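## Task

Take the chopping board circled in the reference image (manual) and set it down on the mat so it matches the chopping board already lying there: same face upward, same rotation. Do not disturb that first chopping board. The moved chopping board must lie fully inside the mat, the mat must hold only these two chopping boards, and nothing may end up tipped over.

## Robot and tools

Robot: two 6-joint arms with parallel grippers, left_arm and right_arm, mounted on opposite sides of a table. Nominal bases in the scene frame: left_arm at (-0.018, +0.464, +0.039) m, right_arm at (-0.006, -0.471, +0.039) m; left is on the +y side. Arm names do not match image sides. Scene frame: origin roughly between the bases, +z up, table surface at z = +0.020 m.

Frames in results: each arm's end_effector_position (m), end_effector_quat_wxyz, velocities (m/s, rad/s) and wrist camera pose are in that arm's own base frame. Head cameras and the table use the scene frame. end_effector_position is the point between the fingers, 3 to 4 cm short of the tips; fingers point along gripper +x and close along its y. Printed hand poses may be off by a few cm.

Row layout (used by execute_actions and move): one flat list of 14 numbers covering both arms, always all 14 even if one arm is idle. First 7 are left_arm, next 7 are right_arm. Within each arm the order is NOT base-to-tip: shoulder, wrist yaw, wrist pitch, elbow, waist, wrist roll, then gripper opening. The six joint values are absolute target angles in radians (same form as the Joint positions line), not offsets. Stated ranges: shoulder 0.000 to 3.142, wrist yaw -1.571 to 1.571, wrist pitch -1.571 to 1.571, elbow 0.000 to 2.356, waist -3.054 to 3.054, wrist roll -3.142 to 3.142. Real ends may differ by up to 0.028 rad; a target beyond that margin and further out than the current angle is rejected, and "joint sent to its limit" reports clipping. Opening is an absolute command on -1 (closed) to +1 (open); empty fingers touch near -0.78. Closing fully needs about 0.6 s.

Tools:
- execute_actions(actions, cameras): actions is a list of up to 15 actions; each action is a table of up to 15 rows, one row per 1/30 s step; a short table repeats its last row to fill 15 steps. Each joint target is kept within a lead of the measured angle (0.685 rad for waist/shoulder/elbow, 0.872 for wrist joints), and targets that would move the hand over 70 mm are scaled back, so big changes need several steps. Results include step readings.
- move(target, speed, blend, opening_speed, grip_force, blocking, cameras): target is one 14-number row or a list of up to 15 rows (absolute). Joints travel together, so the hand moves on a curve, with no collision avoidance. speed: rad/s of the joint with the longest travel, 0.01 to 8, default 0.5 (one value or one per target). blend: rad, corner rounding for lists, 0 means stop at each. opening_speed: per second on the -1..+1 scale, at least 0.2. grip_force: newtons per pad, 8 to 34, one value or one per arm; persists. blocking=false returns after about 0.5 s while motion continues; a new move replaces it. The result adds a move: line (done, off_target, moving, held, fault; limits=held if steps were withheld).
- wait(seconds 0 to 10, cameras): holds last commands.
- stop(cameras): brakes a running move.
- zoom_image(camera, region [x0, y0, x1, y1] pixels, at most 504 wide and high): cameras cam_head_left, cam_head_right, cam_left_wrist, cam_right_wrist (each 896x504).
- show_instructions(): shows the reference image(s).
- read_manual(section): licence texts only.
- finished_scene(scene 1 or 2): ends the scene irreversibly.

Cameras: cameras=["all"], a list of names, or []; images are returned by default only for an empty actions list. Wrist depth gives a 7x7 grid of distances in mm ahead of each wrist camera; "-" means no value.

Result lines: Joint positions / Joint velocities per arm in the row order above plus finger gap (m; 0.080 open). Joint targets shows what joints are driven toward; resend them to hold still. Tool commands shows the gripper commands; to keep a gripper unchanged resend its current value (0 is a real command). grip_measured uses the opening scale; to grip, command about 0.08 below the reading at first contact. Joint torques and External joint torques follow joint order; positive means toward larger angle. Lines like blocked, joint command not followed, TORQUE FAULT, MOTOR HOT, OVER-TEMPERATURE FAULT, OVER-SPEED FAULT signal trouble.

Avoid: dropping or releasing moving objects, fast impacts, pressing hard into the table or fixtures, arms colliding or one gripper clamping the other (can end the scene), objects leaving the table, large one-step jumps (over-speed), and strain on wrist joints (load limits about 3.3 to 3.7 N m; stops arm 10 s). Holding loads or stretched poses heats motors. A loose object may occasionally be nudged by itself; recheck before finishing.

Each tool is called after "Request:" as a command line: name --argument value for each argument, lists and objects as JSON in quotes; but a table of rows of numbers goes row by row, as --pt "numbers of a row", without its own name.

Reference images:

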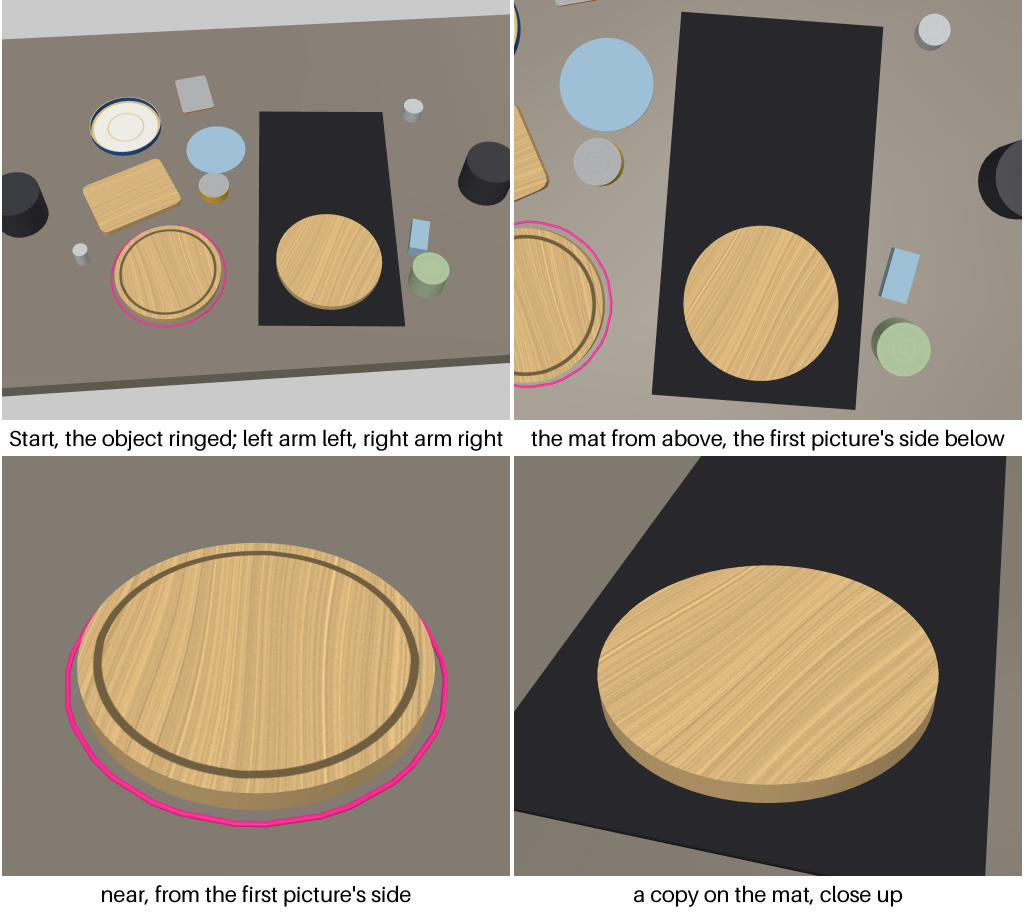

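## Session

Request:
execute_actions --actions '[]'

Scene clock: 0.00 s.
left_arm: end_effector_position=(+0.0949, +0.2243, +0.1558) grip_measured=+1.000 end_effector_quat_wxyz=(+0.906, +0.177, +0.233, +0.306) | right_arm: end_effector_position=(+0.0741, +0.3387, +0.1384) grip_measured=+1.000 end_effector_quat_wxyz=(+0.836, +0.038, +0.103, +0.538)
Joint names: [shoulder, wrist yaw, wrist pitch, elbow, waist, wrist roll]
Joint positions: left_arm=[0.714 0.857 -0.097 0.311 1.656 0.902 0.08] | right_arm=[1.409 0.343 0.994 0.276 1.502 0.224 0.08]
Joint velocities: within noise
Joint torques (N m): no reading
External joint torques (N m): no reading
Motor temperatures (°C): left_arm=[30 32 31 31 29 32] | right_arm=[29 33 33 30 26 32]
Heat: left arm: hottest wrist yaw 32 °C (+0.0 °C/min); right arm: hottest wrist pitch 33 °C (+0.0 °C/min).
Wrist depth (mm): cam_left_wrist=[939 1147 1394 1694 2160 - 376 / 939 1157 1409 - 477 391 336 / 953 1127 1562 - 396 340 285 / 982 1147 1490 390 337 291 257 / 978 1067 369 335 293 249 230 / - 68 323 293 259 88 76 / - - 292 258 230 84 -] | cam_right_wrist=[1437 1490 1619 1747 2149 2380 2207 / 1454 1518 1675 1387 - - - / 1490 1047 1029 1124 2291 2453 2291 / 1527 1298 1868 1974 1839 1927 1799 / 1652 1759 1882 1508 1686 1508 1437 / - 72 1334 1380 1327 85 1208 / - - 1233 1179 1124 81 -]
Joint targets: left_arm=[0.712 0.858 -0.096 0.312 1.656 0.902] | right_arm=[1.408 0.343 0.996 0.277 1.502 0.224]
Tool commands: left_gripper/opening=+1.0 right_gripper/opening=+1.0
camera_calibration:
cam_left_wrist: T_world_to_cam=[[0.478859, -0.763564, -0.433202, 0.202072], [-0.734562, -0.0782763, -0.674011, 0.219053], [0.480741, 0.64097, -0.598368, -0.0176843], [0, 0, 0, 1]] pos_world=[0.0726454, 0.182776, 0.2246]
cam_right_wrist: T_world_to_cam=[[0.89561, -0.416419, -0.156454, 0.104272], [-0.319207, -0.356651, -0.878013, 0.298785], [0.309822, 0.836298, -0.452344, -0.163892], [0, 0, 0, 1]] pos_world=[0.0527647, 0.287045, 0.204516]

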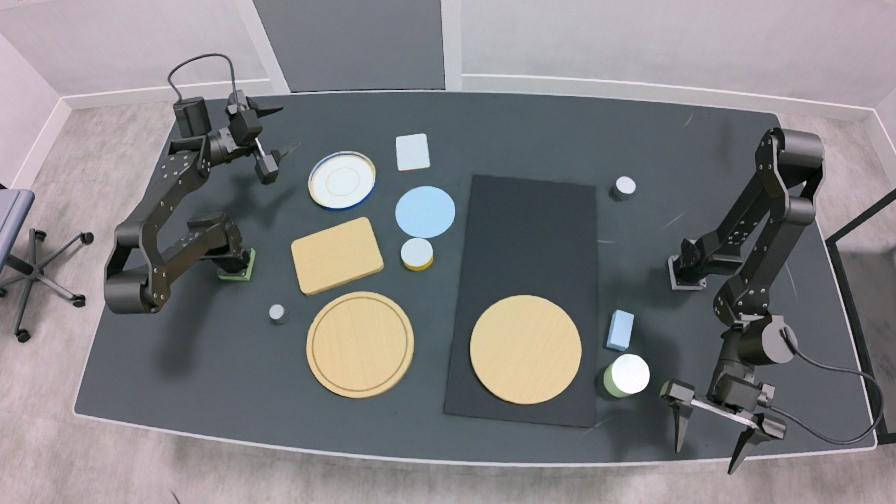

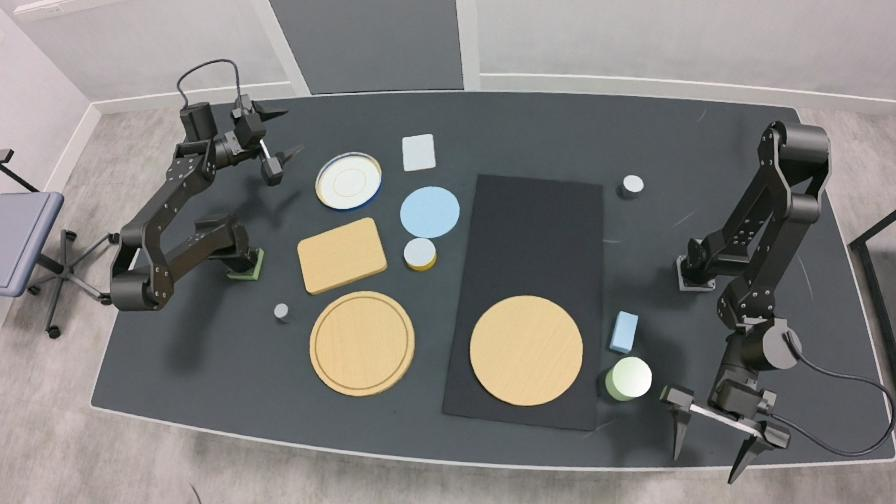

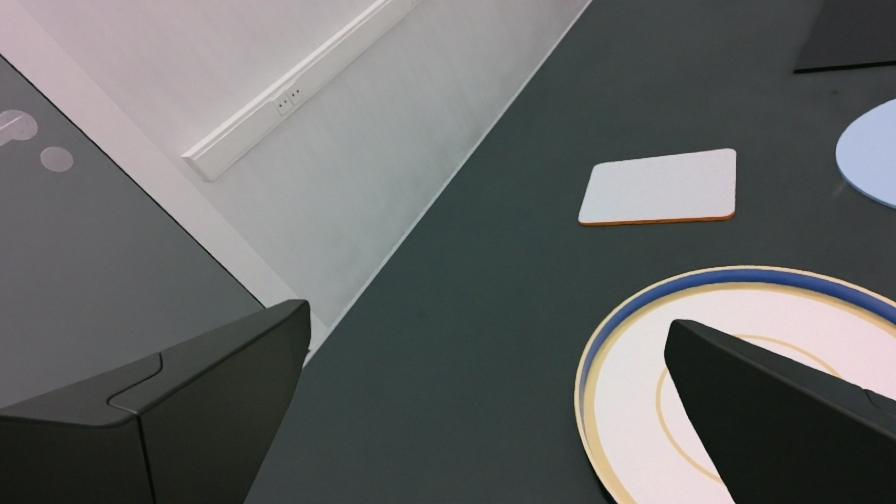

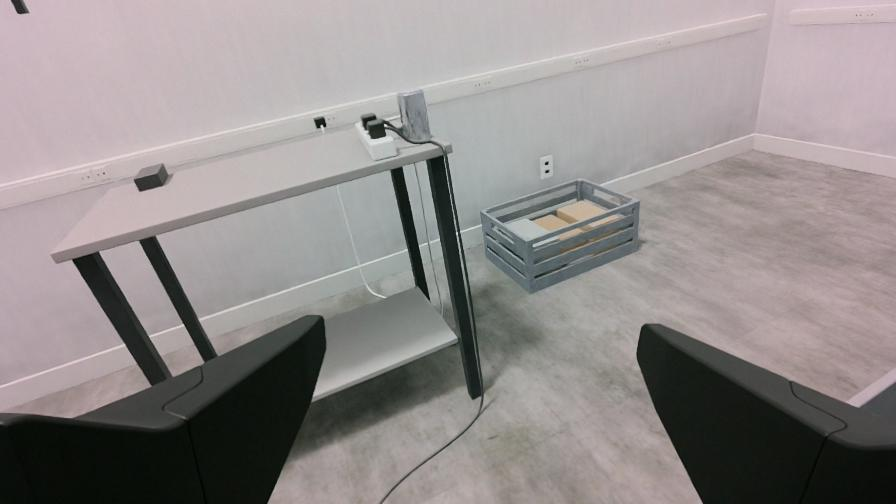

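Request:
zoom_image --camera "cam_head_left" --region '[290, 275, 430, 410]'

Request:
zoom_image --camera "cam_head_left" --region '[455, 280, 595, 415]'

Request:
move --target '[1.9409,0,-1.2855,1.6554,-0.1258,1.977,1,1.408,0.343,0.996,0.277,1.502,0.224,1]' --speed 1.0 --cameras '["cam_head_left","cam_left_wrist"]'

Scaled by 3.600 from the camera's 896x504 image, which has a finer 1280x720 frame.

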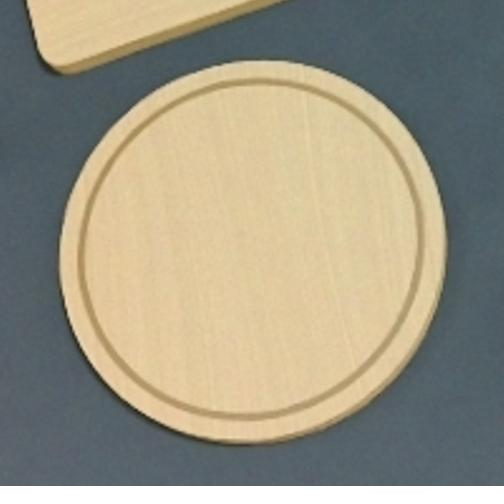

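Scaled by 3.600 from the camera's 896x504 image, which has a finer 1280x720 frame.

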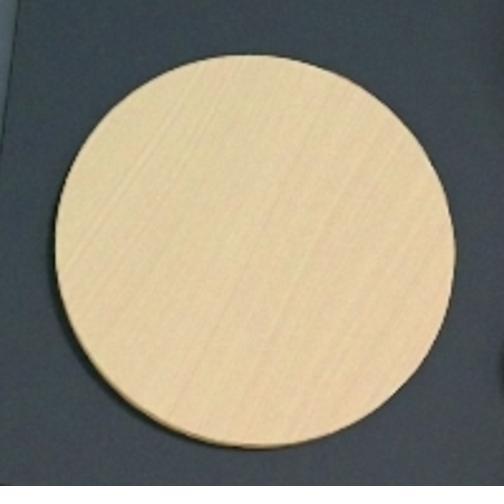

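Scene clock: 94.30 s.
left_arm: end_effector_position=(+0.3624, -0.0459, +0.1205) grip_measured=+1.000 end_effector_quat_wxyz=(+0.354, +0.613, +0.351, -0.613) | right_arm: end_effector_position=(+0.0741, +0.3387, +0.1384) grip_measured=+1.000 end_effector_quat_wxyz=(+0.836, +0.038, +0.103, +0.538)
Joint names: [shoulder, wrist yaw, wrist pitch, elbow, waist, wrist roll]
Joint positions: left_arm=[1.929 0.004 -1.279 1.641 -0.125 1.974 0.08] | right_arm=[1.409 0.343 0.994 0.276 1.502 0.224 0.08]
Joint torques (N m): left_arm=[-8.05 -0.05 -0.32 6.6 -0.17 0.18] | right_arm=[-3.48 0.1 2.18 6.04 -0.05 0.02]
External joint torques (N m): left_arm=[0.39 -0.12 -0.63 0.84 -0.08 0.18] | right_arm=[0.38 0.07 0.51 0.95 -0.06 0.02]
Motor temperatures (°C): left_arm=[31 32 35 37 29 31] | right_arm=[31 33 43 35 26 32]
Heat: left arm: hottest elbow 37 °C (+3.0 °C/min); right arm: hottest wrist pitch 43 °C (+3.0 °C/min).
Wrist depth (mm): cam_left_wrist=[171 173 161 162 163 164 176 / 177 181 182 170 171 184 174 / 184 190 190 - 193 184 182 / 193 198 201 203 203 191 191 / 201 201 209 212 214 196 201 / - 68 221 204 223 88 76 / - - 234 239 238 84 -] | cam_right_wrist=[1380 1472 1630 1826 1882 2335 - / 1556 1577 1686 1292 2207 2428 - / 1437 1038 1074 1445 2291 2503 2269 / 852 1759 1942 2075 1868 1868 1722 / 1652 1785 1472 1481 1630 1518 1437 / - 72 1364 1364 1349 85 1233 / - - 1208 1208 1135 81 -]
Joint targets: left_arm=[1.942 0.001 -1.284 1.655 -0.128 1.978] | right_arm=[1.408 0.343 0.996 0.277 1.502 0.224]
move: done
camera_calibration:
cam_left_wrist: T_world_to_cam=[[-0.879343, 0.476102, 0.00912711, 0.348093], [0.448281, 0.82119, 0.353117, -0.140462], [0.160624, 0.314602, -0.935535, 0.147447], [0, 0, 0, 1]] pos_world=[0.345375, -0.0967691, 0.184365]
Images, in order (width x height): cam_head_left 896x504, cam_left_wrist 896x504.

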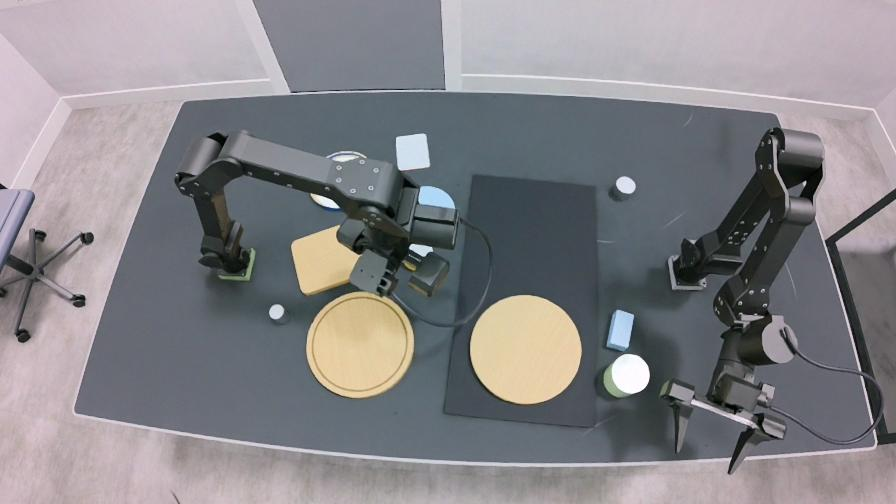

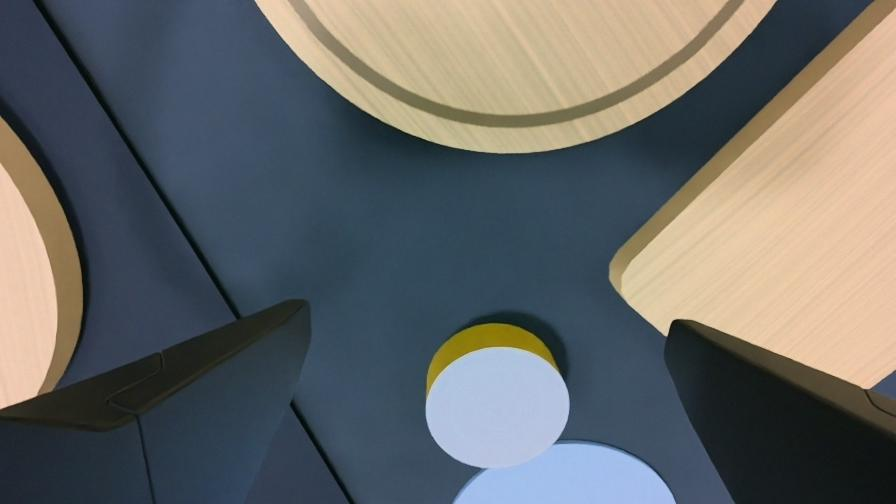

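Request:
move --target '[1.9812,0,-0.917,1.3272,-0.1136,1.989,1,1.408,0.343,0.996,0.277,1.502,0.224,1]' --speed 0.3 --cameras '["cam_left_wrist"]'

Scene clock: 124.50 s.
left_arm: end_effector_position=(+0.3570, -0.0431, +0.0323) grip_measured=+1.000 end_effector_quat_wxyz=(+0.356, +0.618, +0.346, -0.610) | right_arm: end_effector_position=(+0.0741, +0.3387, +0.1384) grip_measured=+1.000 end_effector_quat_wxyz=(+0.836, +0.038, +0.103, +0.538)
Joint names: [shoulder, wrist yaw, wrist pitch, elbow, waist, wrist roll]
Joint positions: left_arm=[1.97 0.004 -0.922 1.339 -0.118 1.985 0.08] | right_arm=[1.409 0.343 0.994 0.276 1.502 0.224 0.08]
Joint torques (N m): left_arm=[-8.22 -0.07 0.47 3.66 0.24 0.18] | right_arm=[-3.66 0.05 2.21 6.26 0.03 0.01]
External joint torques (N m): left_arm=[0.18 -0.12 0.18 -1.68 0.19 0.18] | right_arm=[0.2 0.02 0.54 1.18 0.03 0.02]
Heat: left arm: hottest elbow 39 °C (+3.0 °C/min); right arm: hottest wrist pitch 43 °C (+1.0 °C/min).
Wrist depth (mm): cam_left_wrist=[81 80 80 81 82 82 82 / 97 84 85 85 85 85 86 / 101 101 89 88 89 89 104 / 108 108 108 108 109 109 108 / 113 111 112 115 116 112 105 / - 68 121 121 121 88 76 / - - 128 128 129 88 -] | cam_right_wrist=[1472 1437 1641 - 2058 2111 - / 1412 1463 1686 1839 2149 - - / 1499 1051 979 903 2312 2453 2248 / 820 1652 1927 2040 1868 1882 1759 / 1747 1686 1490 1481 1641 1499 1445 / - 72 1356 1387 1349 85 1239 / - - 1208 1179 1129 81 -]
Joint targets: left_arm=[1.981 0.000 -0.917 1.327 -0.115 1.989] | right_arm=[1.408 0.343 0.996 0.277 1.502 0.224]
move: done
camera_calibration:
cam_left_wrist: T_world_to_cam=[[-0.877157, 0.480189, -0.00371717, 0.342674], [0.447204, 0.819675, 0.357968, -0.109066], [0.174939, 0.312332, -0.933727, 0.0595921], [0, 0, 0, 1]] pos_world=[0.338929, -0.0937619, 0.0959588]
Images, in order (width x height): cam_left_wrist 896x504.

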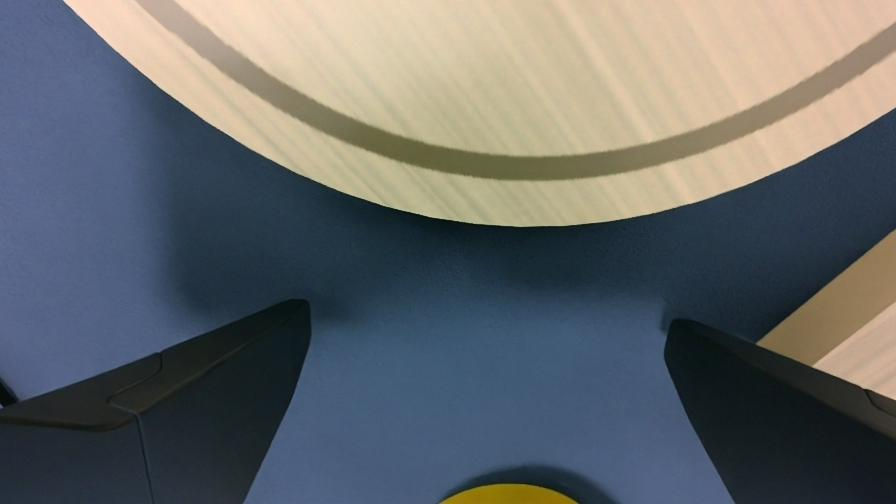

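Request:
move --pt "1.9641 0 -0.909 1.3024 -0.1771 1.926 1 1.408 0.343 0.996 0.277 1.502 0.224 1" --pt "2.038 0 -0.9446 1.4116 -0.3849 1.718 1 1.408 0.343 0.996 0.277 1.502 0.224 1" --pt "2.0472 0 -0.949 1.4253 -0.3257 1.777 1 1.408 0.343 0.996 0.277 1.502 0.224 1" --pt "1.9867 0 -1.503 1.919 -0.3257 1.777 1 1.408 0.343 0.996 0.277 1.502 0.224 1" --speed '[0.12,0.12,0.12,0.7]' --blend '[0.03,0,0,0]' --cameras '["cam_head_left","cam_left_wrist"]'

Scene clock: 173.33 s.
left_arm: end_effector_position=(+0.3546, -0.1205, +0.1655) grip_measured=+1.000 end_effector_quat_wxyz=(+0.348, +0.611, +0.355, -0.616) | right_arm: end_effector_position=(+0.0741, +0.3387, +0.1384) grip_measured=+1.000 end_effector_quat_wxyz=(+0.836, +0.038, +0.103, +0.538)
Joint names: [shoulder, wrist yaw, wrist pitch, elbow, waist, wrist roll]
Joint positions: left_arm=[1.992 -0.002 -1.499 1.908 -0.329 1.773 0.08] | right_arm=[1.409 0.343 0.994 0.276 1.502 0.224 0.08]
Joint torques (N m): left_arm=[-10.65 0.09 -0.33 6.35 0.06 0.15] | right_arm=[-3.66 0.03 2.21 6.18 0.07 0.01]
External joint torques (N m): left_arm=[-1.81 0.04 -0.58 0.73 0.07 0.15] | right_arm=[0.2 -0.01 0.54 1.11 0.07 0.02]
Motor temperatures (°C): left_arm=[38 31 32 37 29 31] | right_arm=[31 33 44 36 26 32]
Heat: left arm: hottest shoulder 38 °C (+5.1 °C/min); right arm: hottest wrist pitch 44 °C (+1.0 °C/min).
Wrist depth (mm): cam_left_wrist=[207 211 203 202 205 210 223 / 217 219 223 212 215 230 234 / 223 229 234 237 240 243 235 / 224 239 248 250 253 252 245 / 236 233 258 265 267 251 259 / - 68 273 280 278 88 76 / - - 290 296 281 84 -] | cam_right_wrist=[1233 1508 1663 1826 2093 - - / 1395 1566 1619 1785 2111 - 2556 / 1490 1042 1089 967 2357 2453 2312 / 809 1710 2023 2058 1839 1897 1785 / 1663 1772 1437 1537 1641 1490 1437 / - 72 1349 1387 1320 85 1233 / - - 1190 1202 1145 81 -]
Joint targets: left_arm=[1.988 -0.001 -1.503 1.920 -0.328 1.776] | right_arm=[1.408 0.343 0.996 0.277 1.502 0.224]
move: done
camera_calibration:
cam_left_wrist: T_world_to_cam=[[-0.877626, 0.478651, 0.0258147, 0.373332], [0.455585, 0.816166, 0.35541, -0.0951639], [0.149048, 0.323677, -0.934354, 0.219277], [0, 0, 0, 1]] pos_world=[0.338318, -0.172001, 0.229067]
Images, in order (width x height): cam_head_left 896x504, cam_left_wrist 896x504.

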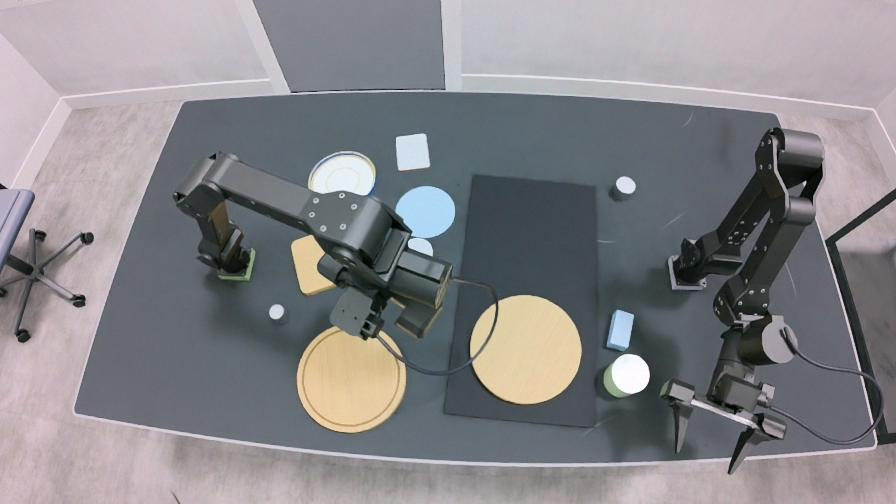

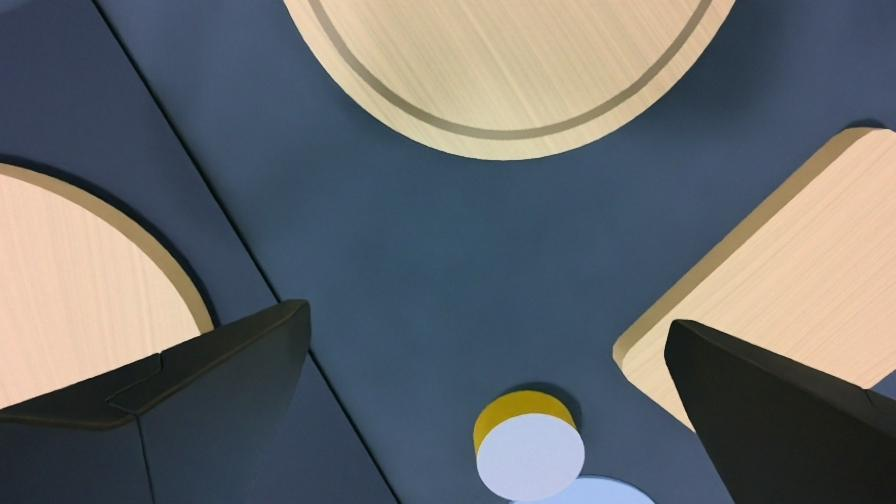

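Request:
move --pt "1.4205 0 -1.266 1.1157 -0.532 0.314 1 1.408 0.343 0.996 0.277 1.502 0.224 1" --pt "1.5409 0 -0.8205 0.7906 -0.532 0.314 1 1.408 0.343 0.996 0.277 1.502 0.224 1" --speed '[0.9,0.3]' --cameras '["cam_left_wrist"]'

Scene clock: 203.03 s.
left_arm: end_effector_position=(+0.2031, -0.1196, +0.0305) grip_measured=+1.000 end_effector_quat_wxyz=(+0.650, +0.287, +0.640, -0.293) | right_arm: end_effector_position=(+0.0741, +0.3387, +0.1384) grip_measured=+1.000 end_effector_quat_wxyz=(+0.836, +0.038, +0.103, +0.538)
Joint names: [shoulder, wrist yaw, wrist pitch, elbow, waist, wrist roll]
Joint positions: left_arm=[1.532 0.007 -0.825 0.802 -0.528 0.317 0.08] | right_arm=[1.409 0.343 0.994 0.276 1.502 0.224 0.08]
Joint torques (N m): left_arm=[-4.47 0.09 0.59 3.54 -0.25 -0.07] | right_arm=[-3.54 0.07 2.21 6.16 -0.3 0.04]
External joint torques (N m): left_arm=[0.46 0.08 0.23 -1.65 -0.28 -0.07] | right_arm=[0.34 0.04 0.54 1.06 -0.31 0.04]
Heat: left arm: hottest elbow 39 °C (+1.0 °C/min); right arm: hottest wrist pitch 44 °C (+1.0 °C/min).
Wrist depth (mm): cam_left_wrist=[95 82 81 82 83 83 82 / 99 86 86 86 86 86 86 / 104 104 105 90 91 90 105 / 110 111 111 111 111 111 111 / 117 114 116 118 118 115 118 / - 68 123 125 125 88 76 / - - 130 135 132 88 -] | cam_right_wrist=[1372 1428 1641 1641 2040 2428 - / 1428 1490 1675 1029 2130 3735 - / 1481 1056 971 1051 2639 2380 2312 / 1472 1698 1958 2075 1853 1912 1785 / 1597 1759 1481 1472 1641 1508 1420 / - 72 1327 1380 1341 85 1245 / - - 1220 1208 1140 81 -]
Joint targets: left_arm=[1.539 0.009 -0.820 0.790 -0.531 0.314] | right_arm=[1.408 0.343 0.996 0.277 1.502 0.224]
move: done
camera_calibration:
cam_left_wrist: T_world_to_cam=[[-0.726976, -0.686478, 0.0159314, 0.0737716], [-0.641844, 0.687588, 0.339499, 0.229069], [-0.244013, 0.236582, -0.940472, 0.185031], [0, 0, 0, 1]] pos_world=[0.245807, -0.150638, 0.0950721]
Images, in order (width x height): cam_left_wrist 896x504.

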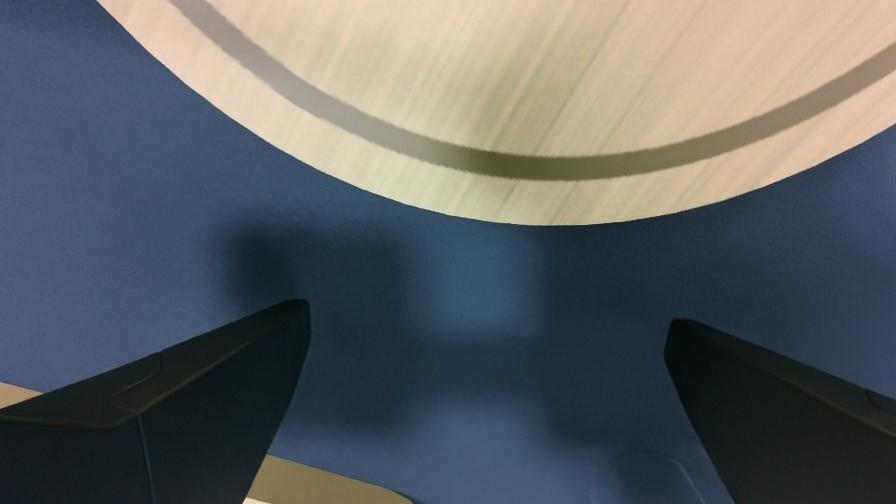

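Request:
move --pt "1.6551 0 -0.824 0.908 -0.5702 0.276 1 1.408 0.343 0.996 0.277 1.502 0.224 1" --pt "1.8856 0 -0.878 1.1926 -0.6253 0.221 1 1.408 0.343 0.996 0.277 1.502 0.224 1" --pt "2.1199 0 -0.989 1.5377 -0.664 0.182 1 1.408 0.343 0.996 0.277 1.502 0.224 1" --pt "2.0322 0 -0.942 1.4028 -0.6505 0.195 1 1.408 0.343 0.996 0.277 1.502 0.224 1" --pt "1.967 0 -1.494 1.8904 -0.6505 0.195 1 1.408 0.343 0.996 0.277 1.502 0.224 1" --speed '[0.14,0.14,0.14,0.15,0.7]' --blend '[0.04,0.04,0,0,0]' --cameras '["cam_head_left","cam_left_wrist"]'

Scene clock: 220.57 s.
left_arm: end_effector_position=(+0.2935, -0.2253, +0.1653) grip_measured=+1.000 end_effector_quat_wxyz=(+0.641, +0.290, +0.649, -0.290) | right_arm: end_effector_position=(+0.0741, +0.3387, +0.1384) grip_measured=+1.000 end_effector_quat_wxyz=(+0.836, +0.038, +0.103, +0.538)
Joint names: [shoulder, wrist yaw, wrist pitch, elbow, waist, wrist roll]
Joint positions: left_arm=[1.972 0.002 -1.49 1.879 -0.654 0.191 0.08] | right_arm=[1.409 0.343 0.994 0.276 1.502 0.224 0.08]
Joint torques (N m): left_arm=[-10.57 -0.1 -0.25 6.43 0.22 0.17] | right_arm=[-3.5 0.09 2.23 6.25 -0.01 0]
External joint torques (N m): left_arm=[-1.94 -0.11 -0.58 0.79 0.24 0.17] | right_arm=[0.32 0.06 0.58 1.21 -0.02 0]
Heat: left arm: hottest shoulder 38 °C (+0.0 °C/min); right arm: hottest wrist pitch 44 °C (+0.0 °C/min).
Wrist depth (mm): cam_left_wrist=[211 211 197 197 199 213 1033 / 223 223 223 209 210 225 1062 / 236 236 238 237 238 237 245 / 251 251 255 254 252 254 254 / 265 262 266 269 270 263 272 / - 68 285 300 291 87 76 / - - 298 308 309 84 -] | cam_right_wrist=[1364 1675 - - 1734 2168 - / 1420 1630 1698 1278 2503 - - / 1472 1056 1007 1826 1958 2529 2269 / 1518 1759 1882 2187 1868 1882 1772 / 1652 1734 1472 1472 1652 1508 1445 / - 72 1372 1387 1320 85 1239 / - - 1214 1184 1156 81 -]
Joint targets: left_arm=[1.968 -0.001 -1.494 1.891 -0.651 0.195] | right_arm=[1.408 0.343 0.996 0.277 1.502 0.224]
move: done
camera_calibration:
cam_left_wrist: T_world_to_cam=[[-0.726586, -0.686842, 0.0179212, 0.0641815], [-0.634499, 0.680765, 0.36602, 0.305909], [-0.263598, 0.254574, -0.930434, 0.36701], [0, 0, 0, 1]] pos_world=[0.337475, -0.257601, 0.22836]
Images, in order (width x height): cam_head_left 896x504, cam_left_wrist 896x504.

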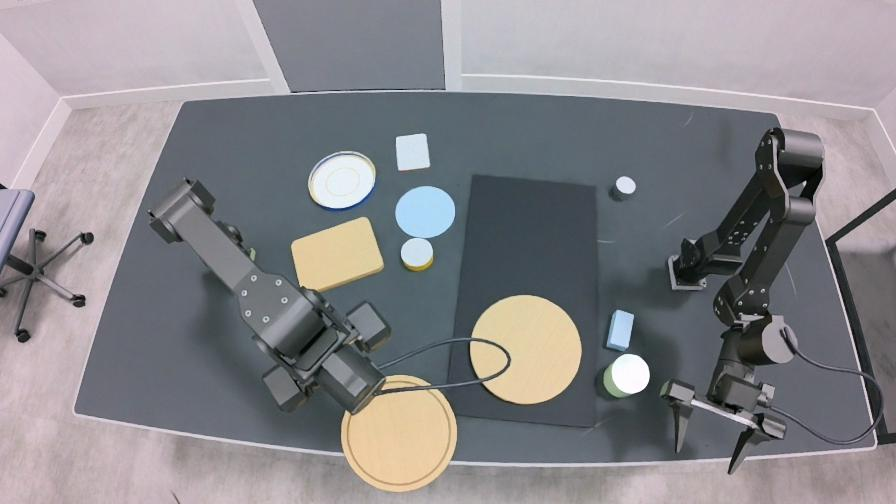

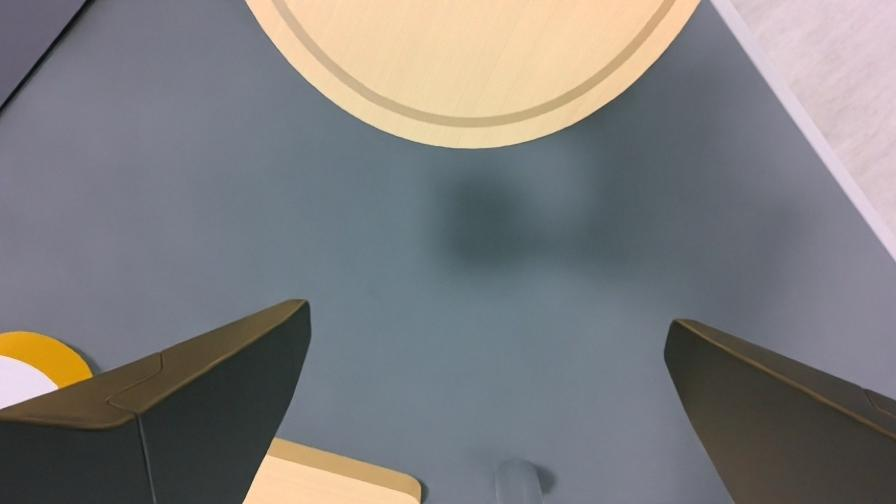

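Request:
move --pt "2.0322 0 -0.942 1.4028 -0.6505 0.195 1 1.408 0.343 0.996 0.277 1.502 0.224 1" --pt "2.1999 0 -1.038 1.6667 -0.6731 0.173 1 1.408 0.343 0.996 0.277 1.502 0.224 1" --pt "2.0322 0 -0.942 1.4028 -0.6505 0.195 1 1.408 0.343 0.996 0.277 1.502 0.224 1" --pt "1.967 0 -1.494 1.8904 -0.6505 0.195 0.33 1.408 0.343 0.996 0.277 1.502 0.224 1" --speed '[0.4,0.15,0.3,0.8]' --cameras '[]'

Request:
move --pt "2.3997 -1.5 -1.083 1.9113 -1.372 0 0.33 1.408 0.343 0.996 0.277 1.502 0.224 1" --pt "2.695 -1.575 -0.683 1.792 -1.372 0 0.33 1.408 0.343 0.996 0.277 1.502 0.224 1" --speed '[0.8,0.35]' --cameras '["cam_head_left","cam_left_wrist"]'

Scene clock: 255.90 s.
left_arm: end_effector_position=(+0.2929, -0.2249, +0.1655) grip_measured=+0.334 end_effector_quat_wxyz=(+0.640, +0.290, +0.650, -0.290) | right_arm: end_effector_position=(+0.0741, +0.3387, +0.1384) grip_measured=+1.000 end_effector_quat_wxyz=(+0.836, +0.038, +0.103, +0.538)
Joint names: [shoulder, wrist yaw, wrist pitch, elbow, waist, wrist roll]
Joint positions: left_arm=[1.97 0.002 -1.491 1.877 -0.654 0.191 0.05] | right_arm=[1.409 0.343 0.994 0.276 1.502 0.224 0.08]
Joint torques (N m): left_arm=[-10.47 -0.06 -0.26 6.44 0.22 0.17] | right_arm=[-3.59 0.07 2.21 6.03 0.01 0]
External joint torques (N m): left_arm=[-1.78 -0.07 -0.58 0.77 0.22 0.18] | right_arm=[0.23 0.04 0.56 0.98 0.02 0.01]
Motor temperatures (°C): left_arm=[44 31 32 41 29 31] | right_arm=[31 33 45 36 26 32]
Heat: left arm: hottest shoulder 44 °C (+6.0 °C/min); right arm: hottest wrist pitch 45 °C (+1.0 °C/min).
Wrist depth (mm): cam_left_wrist=[211 211 207 196 197 215 1017 / 223 223 222 223 224 224 1037 / 235 236 236 237 239 238 242 / 251 251 252 253 253 254 255 / 265 268 102 271 267 268 270 / 263 - 89 290 281 77 286 / - - 304 309 305 74 -] | cam_right_wrist=[1298 1437 1577 1722 1958 3281 2357 / 1403 1597 1556 1094 - 2130 - / 1445 1060 1042 1472 2312 2503 2248 / 1518 1759 1839 2040 1882 1912 1799 / 1608 1759 1508 1481 1652 1472 1437 / - 72 1334 1380 1320 85 1220 / - - 1208 1179 1145 81 -]
Joint targets: left_arm=[1.967 0.000 -1.495 1.889 -0.651 0.195] | right_arm=[1.408 0.343 0.996 0.277 1.502 0.224]
move: done
No camera images: "cameras" was empty.

Scene clock: 260.33 s.
left_arm: end_effector_position=(+0.2427, -0.4171, -0.0015) grip_measured=+0.334 end_effector_quat_wxyz=(+0.699, +0.708, +0.079, +0.069) | right_arm: end_effector_position=(+0.0741, +0.3387, +0.1384) grip_measured=+1.000 end_effector_quat_wxyz=(+0.836, +0.038, +0.103, +0.538)
Joint names: [shoulder, wrist yaw, wrist pitch, elbow, waist, wrist roll]
Joint positions: left_arm=[2.685 -1.558 -0.687 1.801 -1.361 0.013 0.05] | right_arm=[1.409 0.343 0.994 0.276 1.502 0.224 0.08]
Joint torques (N m): left_arm=[-11.75 -1.01 0.53 3.4 -0.06 -0.17] | right_arm=[-3.51 0.05 2.22 6.13 0.03 0.02]
External joint torques (N m): left_arm=[-0.07 -0.36 0.18 -1.32 -0.14 -0.12] | right_arm=[0.3 0.02 0.58 1.13 0.01 0.03]
Heat: left arm: hottest shoulder 44 °C (+6.1 °C/min); right arm: hottest wrist pitch 45 °C (+1.0 °C/min).
Wrist depth (mm): cam_left_wrist=[- 2197 1964 1906 989 1037 1001 / - 1949 684 1994 2107 1651 1122 / - - 771 167 2378 1641 1076 / - - 870 205 2592 1590 1085 / 2880 - 101 147 188 1416 1127 / 2618 - 89 148 147 77 1058 / - - 2160 154 127 75 -] | cam_right_wrist=[1364 - 1641 1839 1927 2207 - / 1420 1597 1619 1298 2291 3073 - / 1481 1051 999 1927 2168 2503 2248 / 1490 1722 - 2058 1853 1897 1799 / 1630 1812 1912 1472 1652 1499 1428 / - 72 1372 1380 1320 85 1239 / - - 1214 1184 1135 81 -]
Joint targets: left_arm=[2.697 -1.568 -0.682 1.792 -1.361 0.009] | right_arm=[1.408 0.343 0.996 0.277 1.502 0.224]
joint sent to its limit (left arm) — the wrist yaw, lower limit.
move: done
camera_calibration:
cam_left_wrist: T_world_to_cam=[[-0.022711, -0.0218597, -0.999503, 0.00362726], [-0.542438, 0.840074, -0.00604743, 0.508869], [0.839788, 0.542032, -0.0309365, 0.100756], [0, 0, 0, 1]] pos_world=[0.191498, -0.482021, 0.00981985]
Images, in order (width x height): cam_head_left 896x504, cam_left_wrist 896x504.

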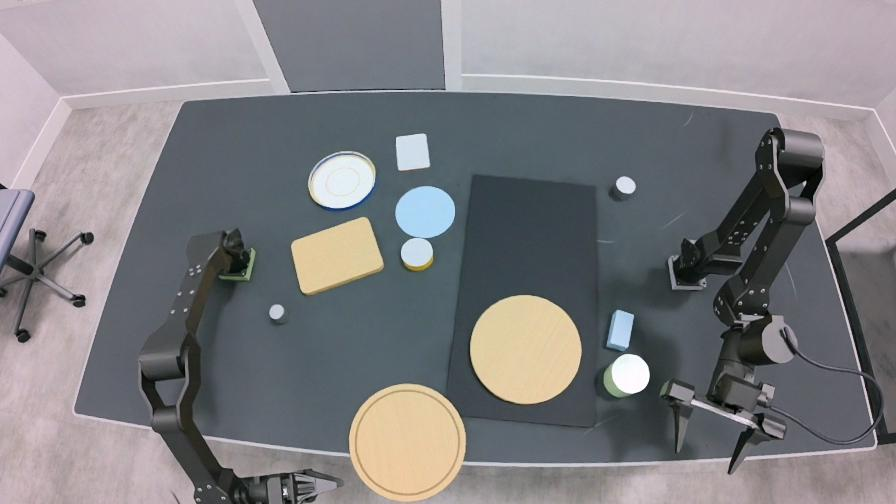

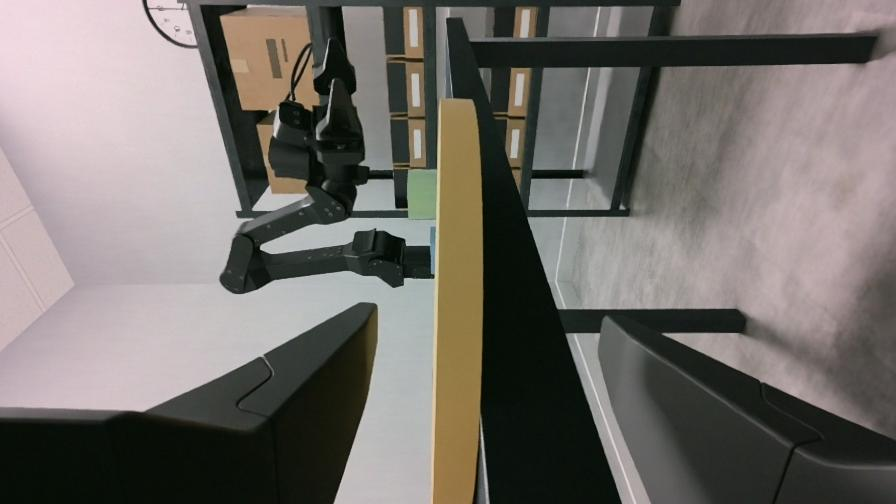

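Request:
move --target '[2.670,-1.571,-0.683,1.767,-1.245,0.0,0.33,1.408,0.343,0.996,0.277,1.502,0.224,1]' --speed 0.13 --cameras '["cam_head_left","cam_left_wrist"]'

Scene clock: 273.17 s.
left_arm: end_effector_position=(+0.2868, -0.3823, -0.0054) grip_measured=+0.334 end_effector_quat_wxyz=(+0.690, +0.706, +0.120, +0.108) | right_arm: end_effector_position=(+0.0741, +0.3387, +0.1384) grip_measured=+1.000 end_effector_quat_wxyz=(+0.836, +0.038, +0.103, +0.538)
Joint names: [shoulder, wrist yaw, wrist pitch, elbow, waist, wrist roll]
Joint positions: left_arm=[2.684 -1.558 -0.686 1.778 -1.247 0.004 0.05] | right_arm=[1.409 0.343 0.994 0.276 1.502 0.224 0.08]
Joint torques (N m): left_arm=[-14.98 -1.01 0.32 3.12 0.03 -0.14] | right_arm=[-3.39 0.09 2.2 6.16 -0.12 0.05]
External joint torques (N m): left_arm=[-3.34 -0.36 0 -1.55 0.11 -0.09] | right_arm=[0.48 0.07 0.52 1.05 -0.16 0.06]
Heat: left arm: hottest shoulder 48 °C (+11.2 °C/min); right arm: hottest wrist pitch 45 °C (+1.0 °C/min).
Wrist depth (mm): cam_left_wrist=[- 1906 595 111 1934 1620 1108 / - 2025 672 94 2197 1630 1103 / - - 758 91 2314 1630 1076 / - - - 88 1372 1525 1062 / 2645 - 101 88 120 1490 1113 / - - - 90 101 77 1054 / - - - 94 91 75 -] | cam_right_wrist=[1356 1490 1641 1747 2111 2556 - / - 1437 1710 1853 2335 2478 - / 1472 1051 991 987 2228 2503 2291 / 1518 1597 - 2058 1812 1882 1722 / 1710 1785 1499 1481 1675 1508 1412 / - 72 1356 1380 1341 85 1233 / - - 1233 1167 1129 81 -]
Joint targets: left_arm=[2.669 -1.568 -0.683 1.767 -1.246 0.000] | right_arm=[1.408 0.343 0.996 0.277 1.502 0.224]
joint sent to its limit (left arm) — the wrist yaw, lower limit.
move: done
camera_calibration:
cam_left_wrist: T_world_to_cam=[[-0.0234944, -0.0140901, -0.999625, 0.00465449], [-0.634174, 0.77318, 0.00400687, 0.504356], [0.772833, 0.63403, -0.027101, 0.0990044], [0, 0, 0, 1]] pos_world=[0.243445, -0.452664, 0.00531497]
Images, in order (width x height): cam_head_left 896x504, cam_left_wrist 896x504.

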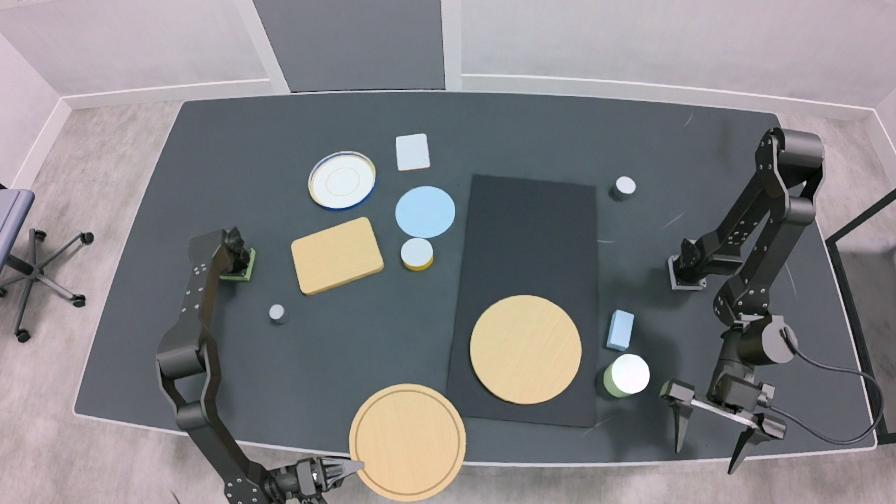

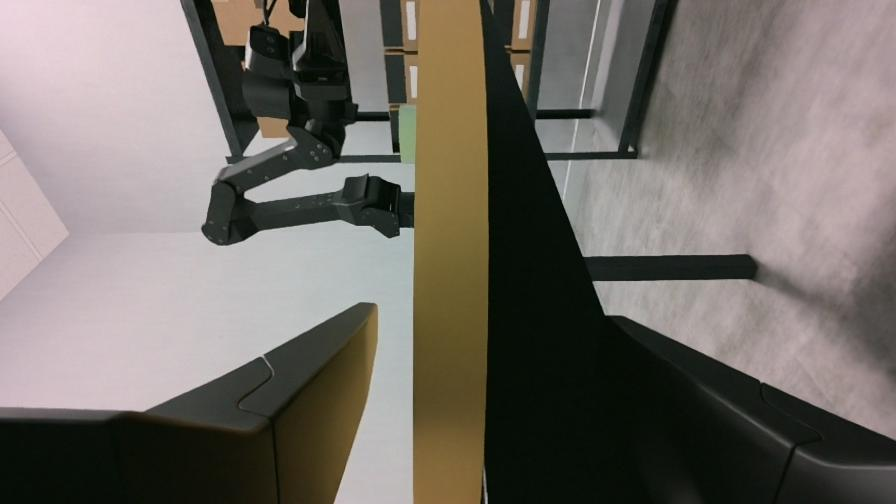

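Request:
move --target '[2.649,-1.571,-0.704,1.767,-1.226,0.0,0.33,1.408,0.343,0.996,0.277,1.502,0.224,1]' --speed 0.1 --cameras '["cam_left_wrist"]'

Scene clock: 285.80 s.
left_arm: end_effector_position=(+0.2896, -0.3817, +0.0033) grip_measured=+0.334 end_effector_quat_wxyz=(+0.693, +0.702, +0.122, +0.110) | right_arm: end_effector_position=(+0.0741, +0.3387, +0.1384) grip_measured=+1.000 end_effector_quat_wxyz=(+0.836, +0.038, +0.103, +0.538)
Joint names: [shoulder, wrist yaw, wrist pitch, elbow, waist, wrist roll]
Joint positions: left_arm=[2.664 -1.558 -0.698 1.778 -1.241 0.003 0.05] | right_arm=[1.409 0.343 0.994 0.276 1.502 0.224 0.08]
Joint torques (N m): left_arm=[-14.92 -1 -0.31 3.23 0.42 -0.1] | right_arm=[-3.49 0.05 2.23 6.15 -0.19 -0.02]
External joint torques (N m): left_arm=[-3.35 -0.36 -0.65 -1.48 0.5 -0.05] | right_arm=[0.39 0.01 0.56 1.05 -0.17 -0.01]
Motor temperatures (°C): left_arm=[53 33 32 38 29 31] | right_arm=[31 33 45 36 26 32]
Heat: left arm: hottest shoulder 53 °C (+13.0 °C/min); right arm: hottest wrist pitch 45 °C (+1.0 °C/min). Fold the left arm in close to its base, or ease its load, before you think long.
Wrist depth (mm): cam_left_wrist=[- 1788 581 102 1892 1672 1098 / - 2378 672 93 2074 1641 1094 / - 3161 771 89 193 1651 1080 / - 790 2946 86 143 1440 1076 / 2849 2818 101 86 120 1516 1103 / - - - 87 101 77 1080 / - - 1878 92 91 74 -] | cam_right_wrist=[1364 1518 1387 2404 2040 2111 2335 / 1420 1556 1663 1958 1759 - - / 1490 1065 1016 1151 2058 2404 2248 / 1490 1722 2040 2007 1868 1927 1799 / 1722 1785 1481 1547 1619 1499 1403 / - 72 1349 1387 1341 85 1252 / - - 1208 1190 1145 81 -]
Joint targets: left_arm=[2.650 -1.568 -0.704 1.768 -1.236 0.000] | right_arm=[1.408 0.343 0.996 0.277 1.502 0.224]
MOTOR HOT: the shoulder of the left arm reports 53 °C; the controller stops that arm at 95 °C. To cool a motor, set the load down, stop pushing, or move to a pose that needs little force.
joint sent to its limit (left arm) — the wrist yaw, lower limit.
move: done
camera_calibration:
cam_left_wrist: T_world_to_cam=[[-0.0204265, -0.0230136, -0.999526, 0.00913991], [-0.638952, 0.769233, -0.00465346, 0.505516], [0.768976, 0.638554, -0.0304173, 0.0996549], [0, 0, 0, 1]] pos_world=[0.246555, -0.452284, 0.0145192]
Images, in order (width x height): cam_left_wrist 896x504.

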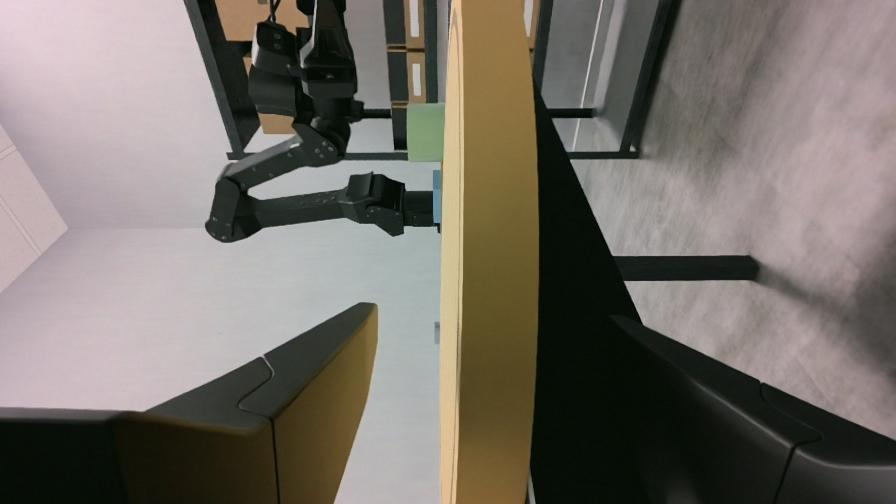

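Request:
move --pt "2.649 -1.571 -0.704 1.767 -1.214 0.0 0.33 1.408 0.343 0.996 0.277 1.502 0.224 1" --pt "2.649 -1.571 -0.704 1.767 -1.214 0.0 -0.8 1.408 0.343 0.996 0.277 1.502 0.224 1" --speed 0.1 --opening_speed 0.7 --cameras '["cam_head_left","cam_left_wrist"]'

Scene clock: 297.80 s.
left_arm: end_effector_position=(+0.2951, -0.3785, +0.0049) grip_measured=-0.505 end_effector_quat_wxyz=(+0.700, +0.694, +0.124, +0.117) | right_arm: end_effector_position=(+0.0741, +0.3387, +0.1384) grip_measured=+1.000 end_effector_quat_wxyz=(+0.836, +0.038, +0.103, +0.538)
Joint names: [shoulder, wrist yaw, wrist pitch, elbow, waist, wrist roll]
Joint positions: left_arm=[2.661 -1.559 -0.69 1.778 -1.227 -0.01 0.012] | right_arm=[1.409 0.343 0.994 0.276 1.502 0.224 0.08]
Joint torques (N m): left_arm=[-14.69 -0.94 -0.34 3.2 1.13 0.03] | right_arm=[-3.68 0.1 2.21 6.25 0.07 0.04]
External joint torques (N m): left_arm=[-3.02 -0.29 -0.68 -1.56 1.21 0.08] | right_arm=[0.16 0.07 0.54 1.19 0.08 0.04]
Heat: left arm: hottest shoulder 54 °C (+12.0 °C/min); right arm: hottest wrist pitch 45 °C (+1.0 °C/min). Fold the left arm in close to its base, or ease its load, before you think long.
Wrist depth (mm): cam_left_wrist=[- 1740 566 97 2294 1672 1117 / - - 668 89 2178 1641 1113 / - 745 798 85 179 1694 1098 / 3600 3757 - 83 136 1409 1089 / 2492 - - 82 115 1473 1094 / - - - 83 84 1448 1103 / - - - 88 78 - -] | cam_right_wrist=[1356 1490 1619 - 1974 2207 - / 1428 1566 1663 1897 2228 2075 - / 1454 1060 999 1420 2291 2453 2248 / 1472 1734 - 2007 1839 1882 1759 / - 1799 1499 1652 1630 1508 1428 / - 72 1349 1395 1349 85 1226 / - - 1226 1184 1124 81 -]
Joint targets: left_arm=[2.649 -1.568 -0.696 1.767 -1.214 -0.008] | right_arm=[1.408 0.343 0.996 0.277 1.502 0.224]
MOTOR HOT: still on. The shoulder of the left arm reports 54 °C.
joint sent to its limit (left arm) — the wrist yaw, lower limit.
move: done; joint sent to its limit at target 1
camera_calibration:
cam_left_wrist: T_world_to_cam=[[-0.010897, -0.0443909, -0.998955, 0.0000171225], [-0.649495, 0.759897, -0.0266828, 0.506211], [0.760288, 0.648526, -0.0371123, 0.0997048], [0, 0, 0, 1]] pos_world=[0.252977, -0.449329, 0.0172245]
Images, in order (width x height): cam_head_left 896x504, cam_left_wrist 896x504.

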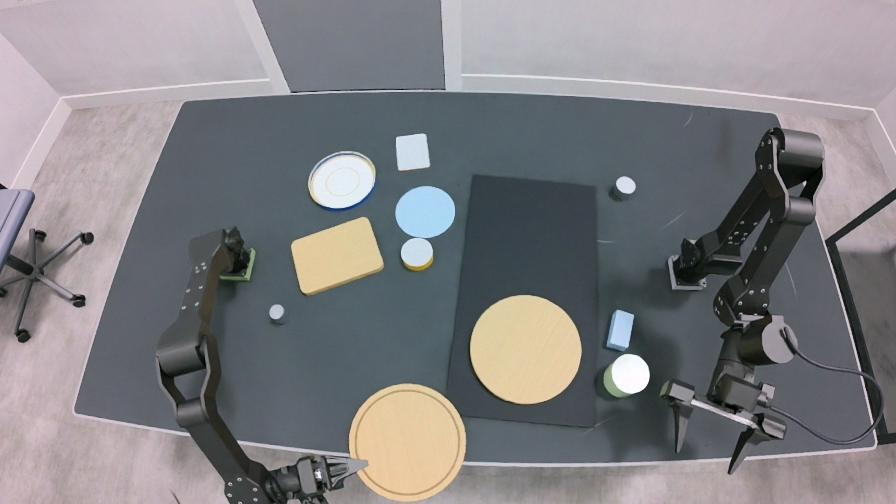

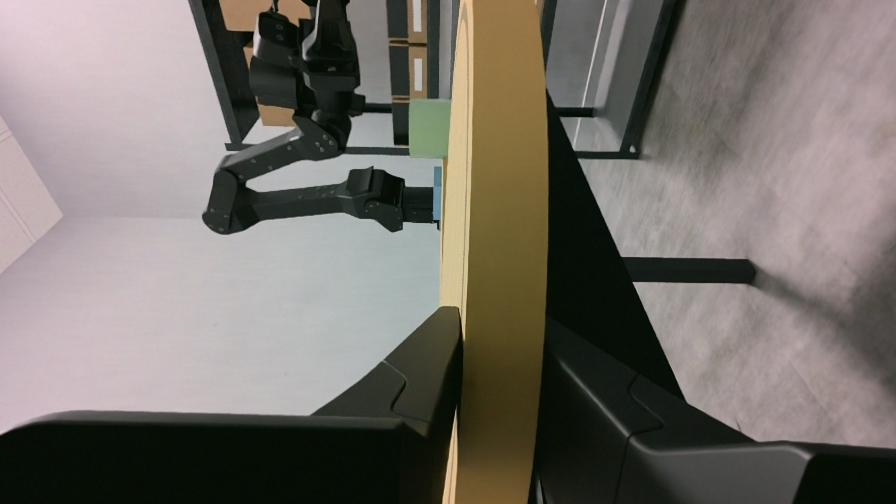

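Request:
zoom_image --camera "cam_head_left" --region '[345, 375, 475, 504]'

Scaled by 3.877 from the camera's 896x504 image, which has a finer 1280x720 frame.

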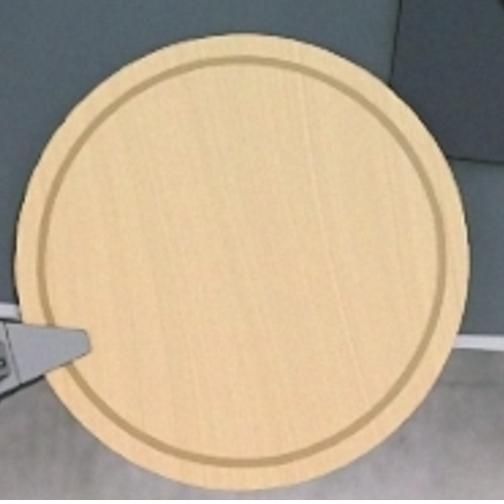

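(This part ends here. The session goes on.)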